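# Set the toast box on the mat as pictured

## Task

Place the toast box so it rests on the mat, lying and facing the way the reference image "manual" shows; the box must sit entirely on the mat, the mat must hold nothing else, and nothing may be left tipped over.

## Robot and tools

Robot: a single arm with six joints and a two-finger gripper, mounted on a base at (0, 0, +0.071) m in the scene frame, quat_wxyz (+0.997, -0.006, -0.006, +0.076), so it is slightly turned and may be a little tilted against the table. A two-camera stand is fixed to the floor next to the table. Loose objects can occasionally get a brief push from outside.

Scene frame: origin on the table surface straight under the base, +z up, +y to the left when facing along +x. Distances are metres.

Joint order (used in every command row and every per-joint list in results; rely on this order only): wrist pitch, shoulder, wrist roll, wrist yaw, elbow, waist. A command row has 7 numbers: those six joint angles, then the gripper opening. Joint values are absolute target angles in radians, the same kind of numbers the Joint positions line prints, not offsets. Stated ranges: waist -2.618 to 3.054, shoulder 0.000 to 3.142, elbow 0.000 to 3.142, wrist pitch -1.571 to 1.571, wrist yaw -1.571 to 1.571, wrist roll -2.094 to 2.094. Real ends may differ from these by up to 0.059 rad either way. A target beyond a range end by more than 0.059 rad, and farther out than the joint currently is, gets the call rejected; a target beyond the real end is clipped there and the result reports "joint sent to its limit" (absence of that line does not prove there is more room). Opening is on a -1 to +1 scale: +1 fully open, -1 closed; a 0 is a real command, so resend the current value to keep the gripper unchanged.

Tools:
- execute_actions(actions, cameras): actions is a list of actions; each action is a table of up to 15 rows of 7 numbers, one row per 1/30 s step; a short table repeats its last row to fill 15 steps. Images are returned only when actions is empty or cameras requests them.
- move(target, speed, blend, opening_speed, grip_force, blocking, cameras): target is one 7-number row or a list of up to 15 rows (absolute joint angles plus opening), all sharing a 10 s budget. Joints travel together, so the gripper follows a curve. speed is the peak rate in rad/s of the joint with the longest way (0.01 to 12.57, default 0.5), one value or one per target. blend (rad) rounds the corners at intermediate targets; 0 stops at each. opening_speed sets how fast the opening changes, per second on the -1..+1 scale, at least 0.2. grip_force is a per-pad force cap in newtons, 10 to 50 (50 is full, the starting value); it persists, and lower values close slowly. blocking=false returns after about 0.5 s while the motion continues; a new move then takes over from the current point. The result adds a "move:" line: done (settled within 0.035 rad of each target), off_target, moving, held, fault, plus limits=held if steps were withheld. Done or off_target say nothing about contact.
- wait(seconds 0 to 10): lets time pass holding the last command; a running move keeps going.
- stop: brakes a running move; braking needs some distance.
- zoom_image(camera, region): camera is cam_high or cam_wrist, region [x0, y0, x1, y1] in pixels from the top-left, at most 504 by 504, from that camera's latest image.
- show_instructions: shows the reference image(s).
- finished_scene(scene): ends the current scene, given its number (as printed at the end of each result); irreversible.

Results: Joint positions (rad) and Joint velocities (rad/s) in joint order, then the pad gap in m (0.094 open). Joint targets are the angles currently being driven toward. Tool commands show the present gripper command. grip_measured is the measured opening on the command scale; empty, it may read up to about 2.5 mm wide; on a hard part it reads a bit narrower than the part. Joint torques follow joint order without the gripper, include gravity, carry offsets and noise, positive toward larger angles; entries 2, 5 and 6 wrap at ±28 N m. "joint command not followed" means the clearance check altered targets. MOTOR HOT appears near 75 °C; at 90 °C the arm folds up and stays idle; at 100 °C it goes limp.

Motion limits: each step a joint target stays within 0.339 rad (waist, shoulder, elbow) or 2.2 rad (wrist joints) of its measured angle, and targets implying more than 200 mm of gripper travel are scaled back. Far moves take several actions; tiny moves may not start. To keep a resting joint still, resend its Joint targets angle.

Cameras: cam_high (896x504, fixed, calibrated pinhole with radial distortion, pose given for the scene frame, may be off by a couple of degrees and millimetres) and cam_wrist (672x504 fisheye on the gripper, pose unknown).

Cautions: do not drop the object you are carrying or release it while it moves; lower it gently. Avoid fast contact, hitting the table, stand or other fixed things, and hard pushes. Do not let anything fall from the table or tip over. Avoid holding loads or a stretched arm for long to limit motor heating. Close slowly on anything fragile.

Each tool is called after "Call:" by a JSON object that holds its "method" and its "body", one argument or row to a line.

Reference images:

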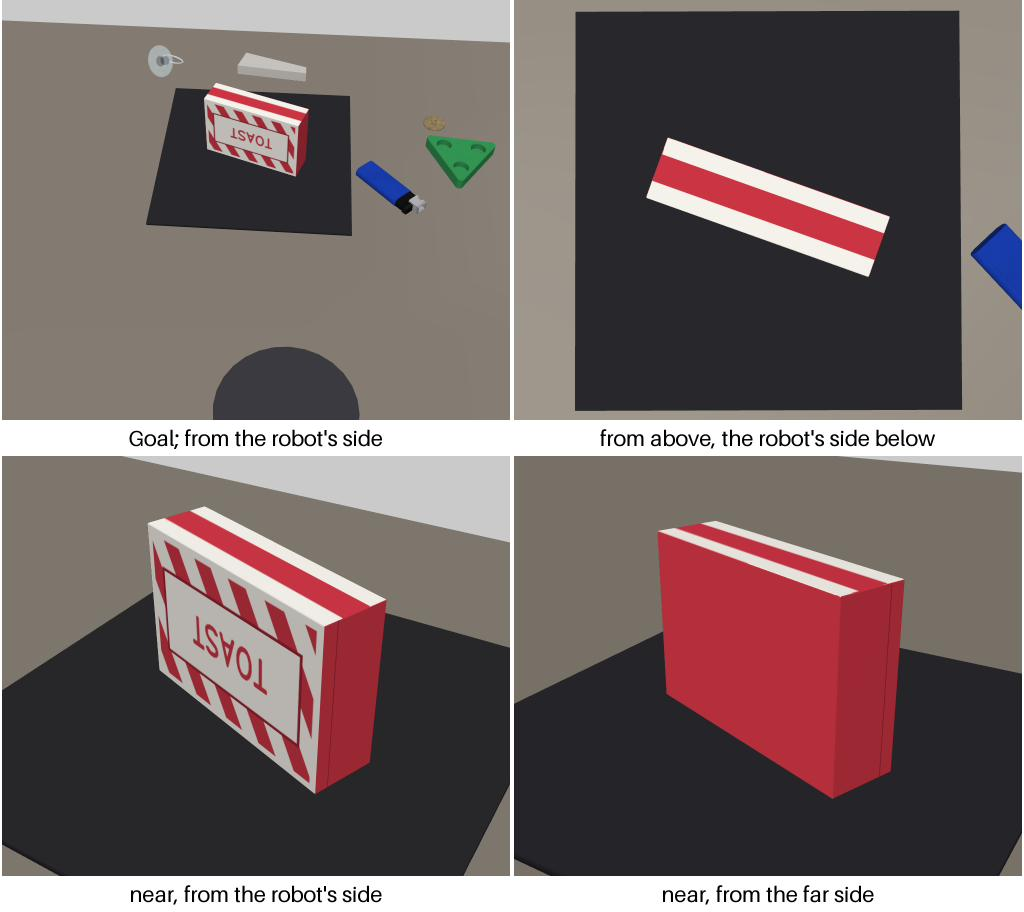

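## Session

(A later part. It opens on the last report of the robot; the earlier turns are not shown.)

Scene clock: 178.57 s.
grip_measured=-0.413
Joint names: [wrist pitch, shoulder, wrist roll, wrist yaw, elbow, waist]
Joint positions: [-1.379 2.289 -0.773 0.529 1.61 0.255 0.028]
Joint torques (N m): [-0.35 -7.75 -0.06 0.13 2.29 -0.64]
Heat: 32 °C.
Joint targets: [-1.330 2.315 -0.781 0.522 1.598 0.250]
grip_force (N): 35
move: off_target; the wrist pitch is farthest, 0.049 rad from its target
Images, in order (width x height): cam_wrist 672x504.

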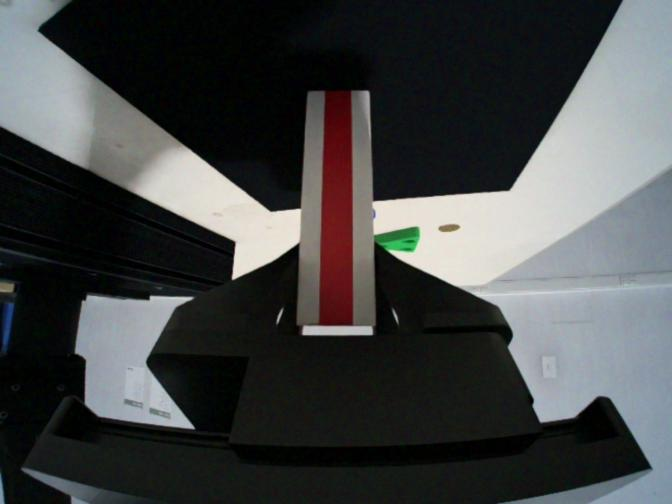

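Call:
{"method": "move", "body": {
  "target": [-0.742, 2.022, -1.752, -0.865, 1.039, -0.534, 0.6],
  "speed": 0.3,
  "cameras": ["all"]
}}

Scene clock: 210.33 s.
grip_measured=+0.598
Joint names: [wrist pitch, shoulder, wrist roll, wrist yaw, elbow, waist]
Joint positions: [-0.755 2.011 -1.76 -0.832 1.047 -0.539 0.075]
Joint torques (N m): [-0.07 -6.48 0.07 -0.8 2.32 0.38]
Heat: 33 °C.
Joint targets: [-0.742 2.022 -1.752 -0.865 1.039 -0.534]
grip_force (N): 35
move: done

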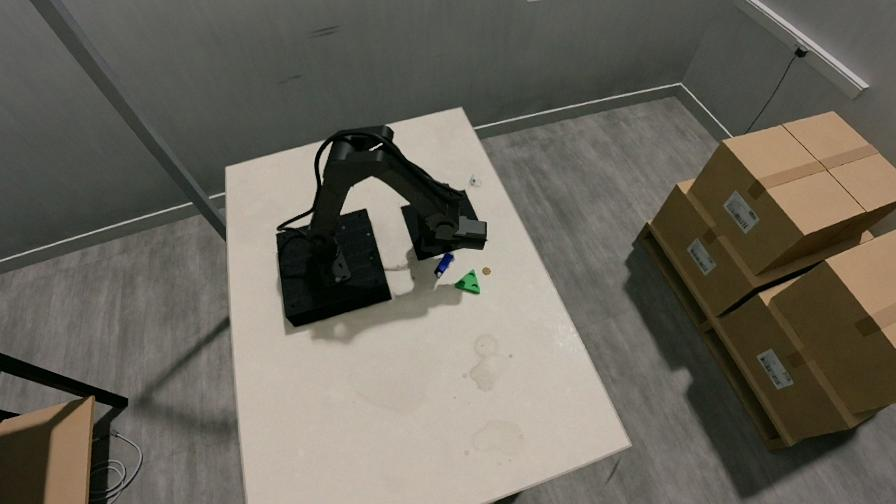

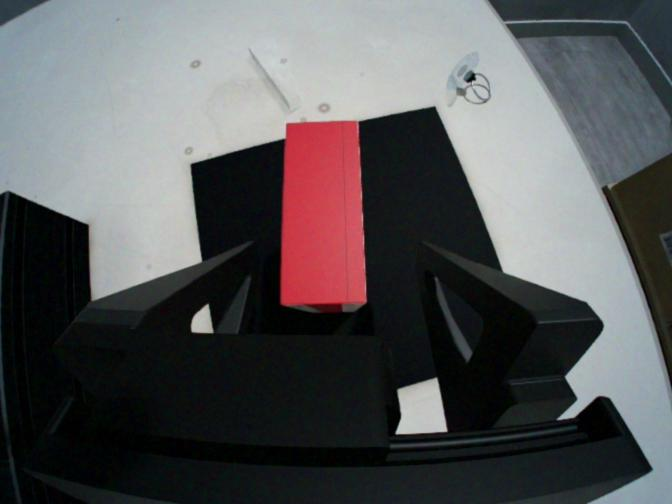

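Call:
{"method": "move", "body": {
  "target": [-0.733, 1.988, -1.752, -0.865, 1.016, -0.534, 0.6],
  "speed": 0.15,
  "cameras": ["cam_wrist"]
}}

Scene clock: 214.07 s.
grip_measured=+0.598
Joint names: [wrist pitch, shoulder, wrist roll, wrist yaw, elbow, waist]
Joint positions: [-0.746 2.011 -1.76 -0.832 1.025 -0.539 0.075]
Joint torques (N m): [-0.05 -8.77 0.04 -0.77 2.37 0.5]
Heat: 32 °C.
Joint targets: [-0.733 1.988 -1.752 -0.865 1.016 -0.534]
grip_force (N): 35
move: done
Images, in order (width x height): cam_wrist 672x504.

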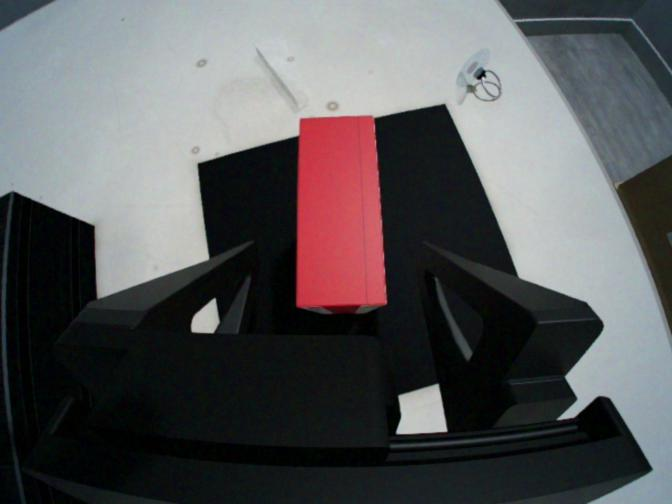

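Call:
{"method": "move", "body": {
  "target": [-0.733, 1.988, -1.752, -0.865, 1.016, -0.534, -1.0],
  "speed": 0.15,
  "cameras": ["cam_wrist"]
}}

Scene clock: 217.23 s.
grip_measured=-0.414
Joint names: [wrist pitch, shoulder, wrist roll, wrist yaw, elbow, waist]
Joint positions: [-0.744 2.011 -1.76 -0.834 1.025 -0.539 0.028]
Joint torques (N m): [-0.12 -8.84 0.1 -0.74 2.21 0.31]
Heat: 32 °C.
Joint targets: [-0.733 1.988 -1.752 -0.865 1.016 -0.534]
grip_force (N): 35
move: done
Images, in order (width x height): cam_wrist 672x504.

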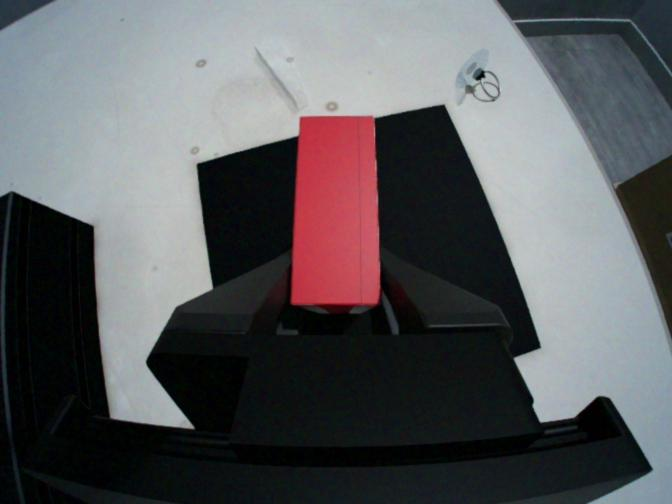

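Call:
{"method": "move", "body": {
  "target": [
    [-1.0, 1.757, -1.70, -0.85, 1.20, -0.52, -1.0],
    [-1.005, 1.753, 1.618, -0.72, 1.204, -0.455, -1.0],
    [-0.769, 1.849, 1.618, -0.72, 1.063, -0.455, -1.0]
  ],
  "speed": [0.5, 1.2, 0.5],
  "blend": [0.1, 0.1, 0],
  "cameras": ["all"]
}}

Call:
{"method": "zoom_image", "body": {
  "camera": "cam_high",
  "region": [390, 150, 510, 270]
}}

Scene clock: 230.83 s.
grip_measured=-0.414
Joint names: [wrist pitch, shoulder, wrist roll, wrist yaw, elbow, waist]
Joint positions: [-0.784 1.846 1.609 -0.716 1.068 -0.461 0.028]
Joint torques (N m): [0.22 -6.32 0.07 -0.45 3.45 0.51]
Heat: 32 °C.
Joint targets: [-0.769 1.849 1.618 -0.720 1.063 -0.455]
grip_force (N): 35
move: done

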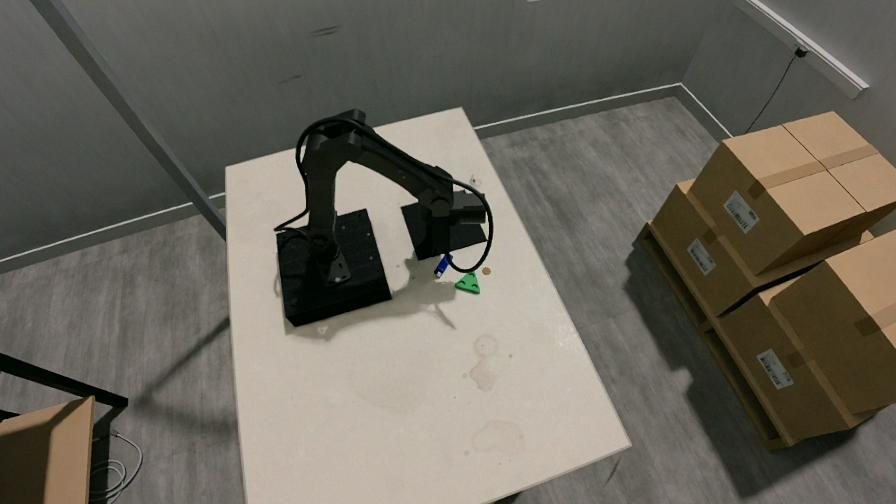

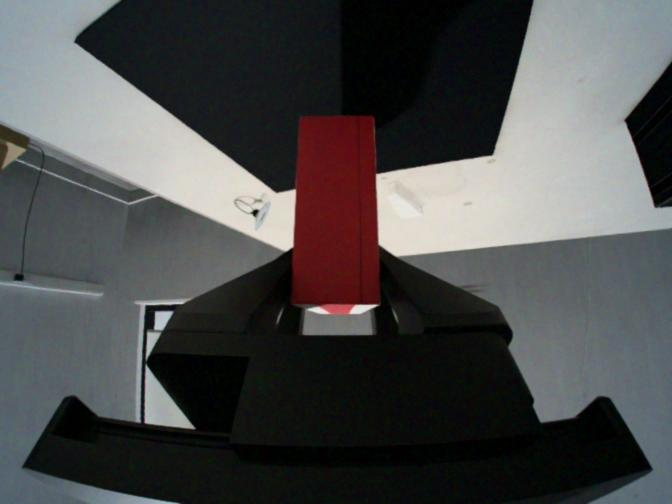

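Scaled by 4.200 from the camera's 896x504 image, which has a finer 1280x720 frame.

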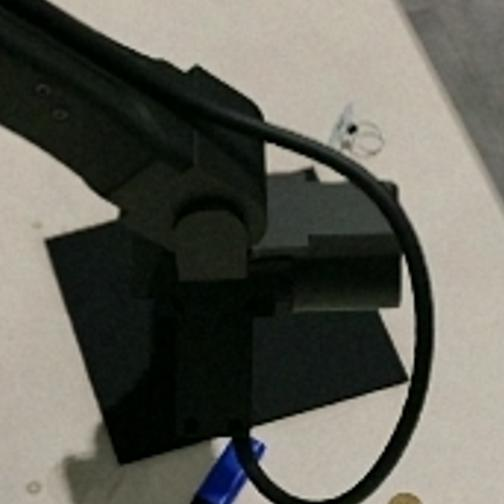

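Call:
{"method": "move", "body": {
  "target": [
    [-0.63, 1.937, 1.618, -0.72, 1.007, -0.455, -1.0],
    [-0.584, 1.965, 1.618, -0.72, 0.989, -0.455, -1.0]
  ],
  "speed": [0.3, 0.08],
  "blend": [0.02, 0],
  "cameras": ["cam_wrist"]
}}

Scene clock: 238.27 s.
grip_measured=-0.414
Joint names: [wrist pitch, shoulder, wrist roll, wrist yaw, elbow, waist]
Joint positions: [-0.599 1.954 1.61 -0.716 0.997 -0.461 0.028]
Joint torques (N m): [0.23 -6.3 0.11 -0.43 2.35 0.35]
Heat: 32 °C.
Joint targets: [-0.584 1.965 1.618 -0.720 0.989 -0.455]
grip_force (N): 35
move: done
Images, in order (width x height): cam_wrist 672x504.

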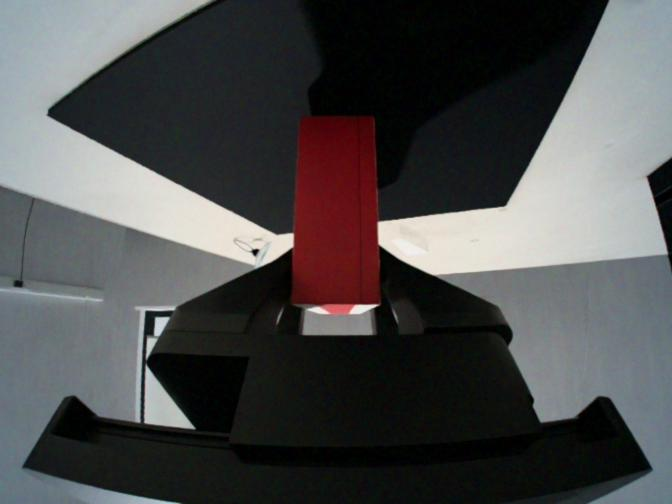

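Call:
{"method": "move", "body": {
  "target": [-0.566, 1.976, 1.618, -0.72, 0.982, -0.455, -1.0],
  "speed": 0.1,
  "cameras": ["cam_wrist"]
}}

Scene clock: 240.90 s.
grip_measured=-0.414
Joint names: [wrist pitch, shoulder, wrist roll, wrist yaw, elbow, waist]
Joint positions: [-0.581 1.965 1.61 -0.716 0.99 -0.461 0.028]
Joint torques (N m): [0.25 -6.35 0.08 -0.45 2.62 0.47]
Heat: 32 °C.
Joint targets: [-0.566 1.976 1.618 -0.720 0.982 -0.455]
grip_force (N): 35
move: done
Images, in order (width x height): cam_wrist 672x504.

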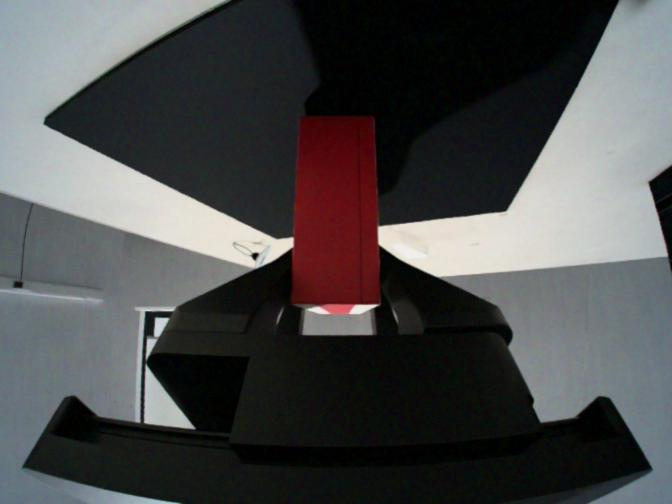

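Call:
{"method": "move", "body": {
  "target": [-0.554, 1.983, 1.618, -0.72, 0.977, -0.455, -1.0],
  "speed": 0.1
}}

Scene clock: 242.03 s.
grip_measured=-0.414
Joint names: [wrist pitch, shoulder, wrist roll, wrist yaw, elbow, waist]
Joint positions: [-0.569 1.971 1.61 -0.716 0.99 -0.461 0.028]
Joint torques (N m): [0.26 -6.37 0.02 -0.46 2.04 0.39]
Heat: 32 °C.
Joint targets: [-0.554 1.983 1.618 -0.720 0.977 -0.455]
grip_force (N): 35
move: done

Call:
{"method": "move", "body": {
  "target": [-0.542, 1.99, 1.618, -0.72, 0.972, -0.455, -1.0],
  "speed": 0.1,
  "cameras": ["cam_wrist"]
}}

Scene clock: 243.27 s.
grip_measured=-0.414
Joint names: [wrist pitch, shoulder, wrist roll, wrist yaw, elbow, waist]
Joint positions: [-0.559 1.977 1.61 -0.716 0.983 -0.461 0.028]
Joint torques (N m): [0.27 -6.13 0.11 -0.43 2.21 0.55]
Heat: 32 °C.
Joint targets: [-0.542 1.990 1.618 -0.720 0.972 -0.455]
grip_force (N): 35
move: done
Images, in order (width x height): cam_wrist 672x504.

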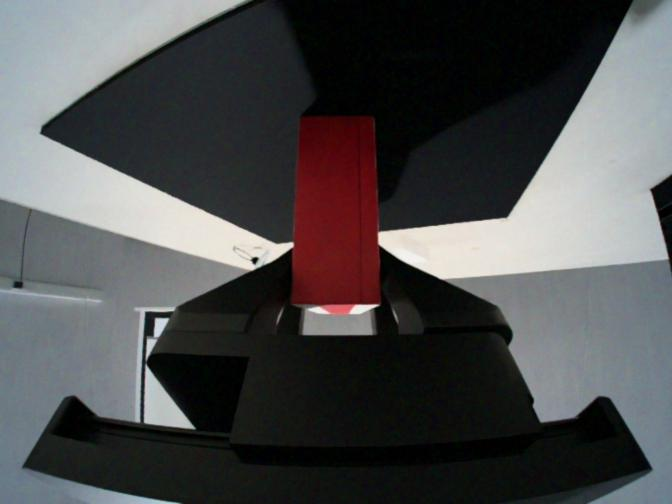

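Call:
{"method": "move", "body": {
  "target": [-0.532, 1.996, 1.618, -0.72, 0.968, -0.455, -1.0],
  "speed": 0.1
}}

Scene clock: 245.33 s.
grip_measured=-0.414
Joint names: [wrist pitch, shoulder, wrist roll, wrist yaw, elbow, waist]
Joint positions: [-0.549 1.977 1.61 -0.717 0.98 -0.461 0.028]
Joint torques (N m): [0.26 -5.81 0.09 -0.42 2.3 0.46]
Heat: 32 °C.
Joint targets: [-0.532 1.996 1.618 -0.720 0.968 -0.455]
grip_force (N): 35
move: done

Call:
{"method": "move", "body": {
  "target": [-0.524, 2.001, 1.618, -0.72, 0.965, -0.455, -1.0],
  "speed": 0.1,
  "cameras": ["cam_wrist"]
}}

Scene clock: 246.50 s.
grip_measured=-0.414
Joint names: [wrist pitch, shoulder, wrist roll, wrist yaw, elbow, waist]
Joint positions: [-0.544 1.98 1.61 -0.722 0.98 -0.461 0.028]
Joint torques (N m): [0.31 -5.63 0.05 -0.37 1.92 0.32]
Heat: 32 °C.
Joint targets: [-0.524 2.001 1.618 -0.720 0.965 -0.455]
grip_force (N): 35
move: done
Images, in order (width x height): cam_wrist 672x504.

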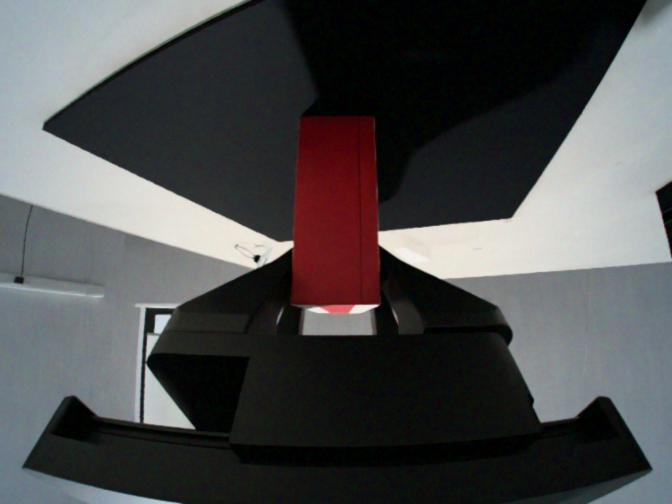

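Call:
{"method": "move", "body": {
  "target": [
    [-0.538, 1.989, 1.615, -0.722, 0.974, -0.458, -1.0],
    [-0.538, 1.989, 1.615, -0.722, 0.974, -0.458, 0.5]
  ],
  "speed": 0.1,
  "cameras": ["cam_wrist"]
}}

Scene clock: 248.87 s.
grip_measured=+0.498
Joint names: [wrist pitch, shoulder, wrist roll, wrist yaw, elbow, waist]
Joint positions: [-0.544 1.98 1.61 -0.722 0.98 -0.461 0.07]
Joint torques (N m): [0.18 -6.34 0.04 -0.39 2.59 0.35]
Heat: 32 °C.
Joint targets: [-0.538 1.989 1.615 -0.722 0.974 -0.458]
grip_force (N): 35
move: done
Images, in order (width x height): cam_wrist 672x504.

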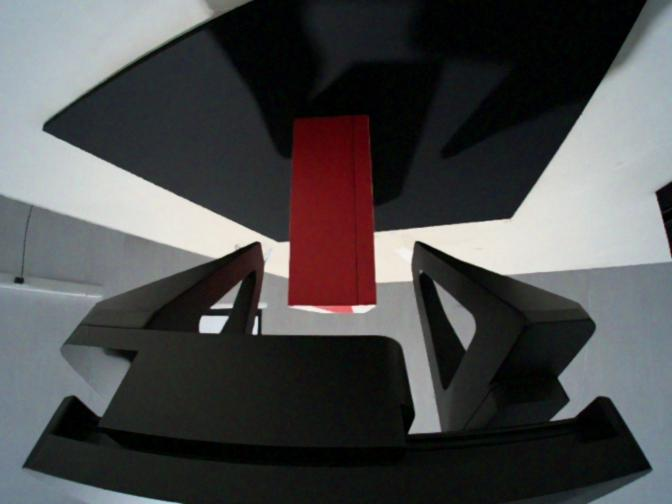

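Call:
{"method": "move", "body": {
  "target": [
    [-0.769, 1.849, 1.612, -0.722, 1.063, -0.458, 0.5],
    [-1.005, 1.753, 1.5, -0.65, 1.204, -0.40, 0.5],
    [-1.05, 1.6, 0.3, 0.0, 1.204, 0.85, 0.5]
  ],
  "speed": [0.3, 0.7, 1.2],
  "blend": [0.05, 0.15, 0],
  "cameras": ["all"]
}}

Call:
{"method": "zoom_image", "body": {
  "camera": "cam_high",
  "region": [390, 160, 510, 280]
}}

Scene clock: 253.73 s.
grip_measured=+0.498
Joint names: [wrist pitch, shoulder, wrist roll, wrist yaw, elbow, waist]
Joint positions: [-1.038 1.638 0.309 -0.012 1.181 0.851 0.07]
Joint torques (N m): [0.01 -8.61 -0.03 0.07 6.34 -0.2]
Heat: 32 °C.
Joint targets: [-1.050 1.600 0.300 0.000 1.204 0.850]
grip_force (N): 35
move: off_target; blend cut to 0.118 rad at target 2; the shoulder is farthest, 0.038 rad from its target

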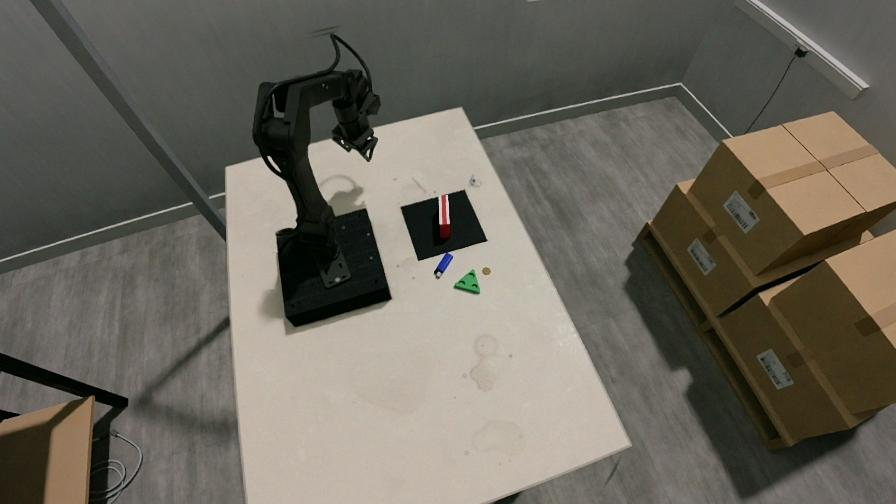

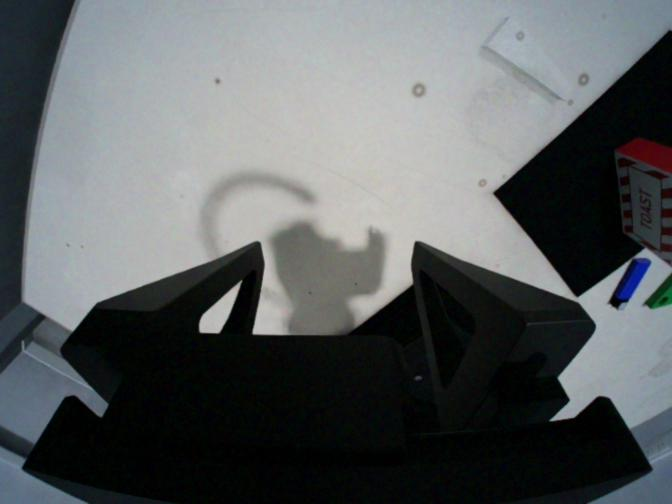

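Scaled by 4.200 from the camera's 896x504 image, which has a finer 1280x720 frame.

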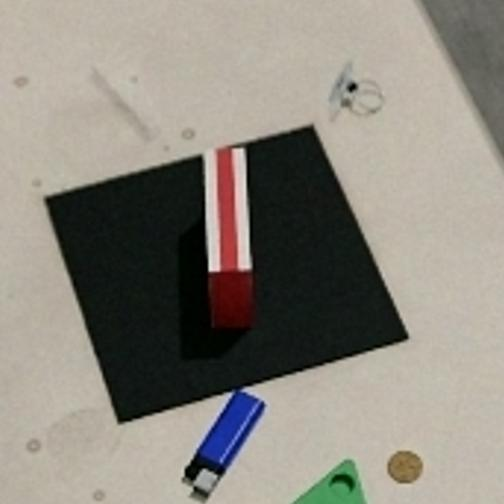

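Call:
{"method": "zoom_image", "body": {
  "camera": "cam_wrist",
  "region": [560, 110, 672, 290]
}}

Scaled by 2.800 from the camera's 672x504 image, which has a finer 960x720 frame.

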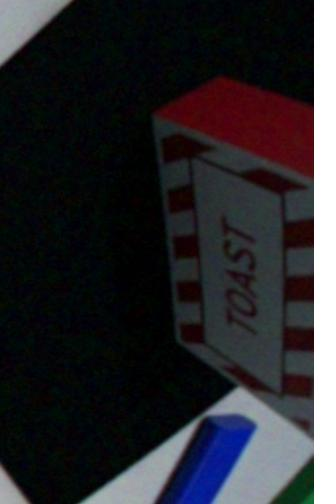

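Call:
{"method": "zoom_image", "body": {
  "camera": "cam_high",
  "region": [425, 185, 465, 245]
}}

Scaled by 8.400 from the camera's 896x504 image, which has a finer 1280x720 frame.

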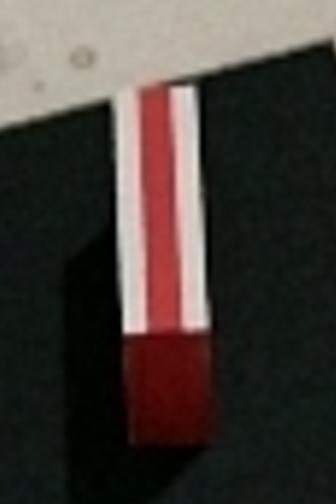

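Call:
{"method": "move", "body": {
  "target": [-1.06, 1.86, -1.143, 0.0, 1.345, -0.064, 0.6],
  "speed": 1.0,
  "cameras": ["cam_wrist"]
}}

Scene clock: 271.07 s.
grip_measured=+0.598
Joint names: [wrist pitch, shoulder, wrist roll, wrist yaw, elbow, waist]
Joint positions: [-1.043 1.851 -1.134 0.008 1.311 -0.065 0.075]
Joint torques (N m): [-0.16 -6.52 -0.05 -0.09 6.91 -0.1]
Heat: 34 °C.
Joint targets: [-1.060 1.860 -1.143 0.000 1.345 -0.064]
grip_force (N): 35
move: done
Images, in order (width x height): cam_wrist 672x504.

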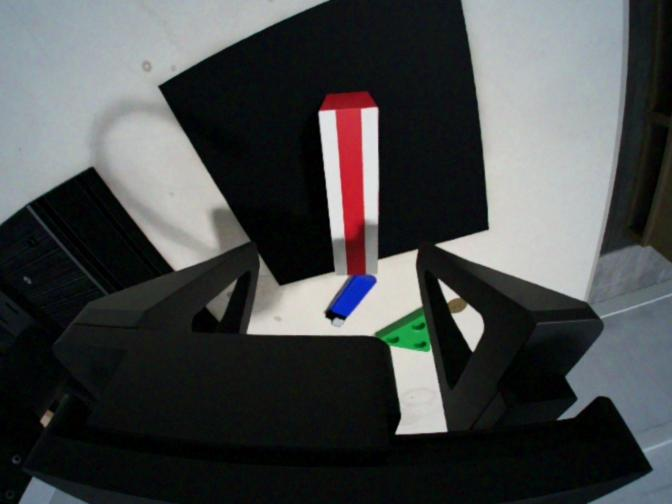

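Call:
{"method": "move", "body": {
  "target": [-0.762, 2.008, -1.143, 0.0, 1.183, -0.060, 0.6],
  "speed": 0.35,
  "cameras": ["cam_wrist"]
}}

Scene clock: 276.57 s.
grip_measured=+0.598
Joint names: [wrist pitch, shoulder, wrist roll, wrist yaw, elbow, waist]
Joint positions: [-0.781 2.001 -1.135 0.008 1.189 -0.065 0.075]
Joint torques (N m): [0.2 -7.25 -0.1 -0.04 3.1 0.44]
Heat: 34 °C.
Joint targets: [-0.762 2.008 -1.143 0.000 1.183 -0.060]
grip_force (N): 35
move: done
Images, in order (width x height): cam_wrist 672x504.

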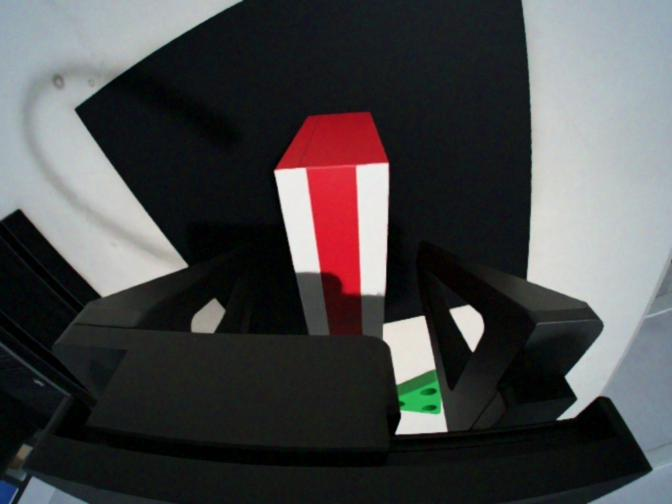

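Call:
{"method": "move", "body": {
  "target": [-0.762, 2.008, -1.143, 0.0, 1.183, -0.060, -0.55],
  "speed": 0.35,
  "grip_force": 25,
  "cameras": ["cam_wrist"]
}}

Scene clock: 280.63 s.
grip_measured=-0.409
Joint names: [wrist pitch, shoulder, wrist roll, wrist yaw, elbow, waist]
Joint positions: [-0.78 2.001 -1.135 0.008 1.189 -0.065 0.028]
Joint torques (N m): [0.2 -7.25 -0.1 -0.11 3.12 0.51]
Heat: 34 °C.
Joint targets: [-0.762 2.008 -1.143 0.000 1.183 -0.060]
grip_force (N): 25
move: done
Images, in order (width x height): cam_wrist 672x504.

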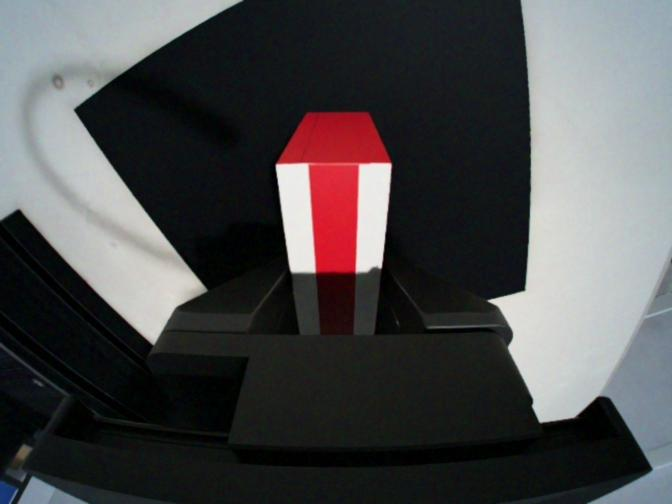

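Call:
{"method": "move", "body": {
  "target": [-0.762, 2.008, -1.143, 0.0, 1.183, -0.060, 0.4],
  "speed": 0.35,
  "opening_speed": 0.5,
  "cameras": ["cam_wrist"]
}}

Scene clock: 283.50 s.
grip_measured=+0.398
Joint names: [wrist pitch, shoulder, wrist roll, wrist yaw, elbow, waist]
Joint positions: [-0.78 2.001 -1.135 0.008 1.189 -0.065 0.066]
Joint torques (N m): [0.18 -7.23 -0.05 -0.13 3.17 0.35]
Heat: 33 °C.
Joint targets: [-0.762 2.008 -1.143 0.000 1.183 -0.060]
grip_force (N): 25
move: done
Images, in order (width x height): cam_wrist 672x504.

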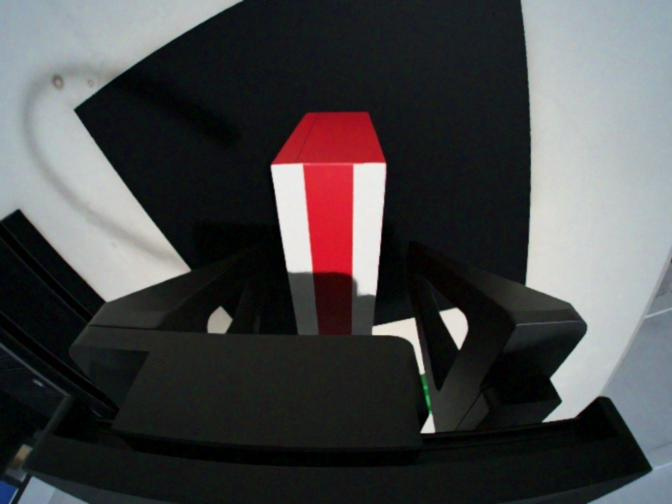

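Call:
{"method": "move", "body": {
  "target": [-1.06, 1.86, -1.135, 0.0, 1.345, -0.063, 0.4],
  "speed": 0.5,
  "cameras": ["cam_wrist"]
}}

Scene clock: 285.80 s.
grip_measured=+0.398
Joint names: [wrist pitch, shoulder, wrist roll, wrist yaw, elbow, waist]
Joint positions: [-1.041 1.892 -1.135 0.008 1.321 -0.065 0.066]
Joint torques (N m): [-0.27 -9.7 -0.01 -0.08 6.12 -0.08]
Heat: 34 °C.
Joint targets: [-1.060 1.860 -1.135 0.000 1.345 -0.063]
grip_force (N): 25
move: done
Images, in order (width x height): cam_wrist 672x504.

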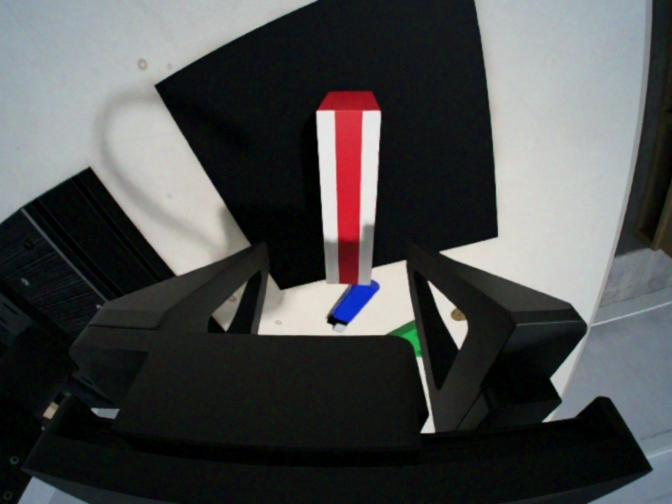

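Call:
{"method": "finished_scene", "body": {
  "scene": 1
}}

The scene is finished: the task was done.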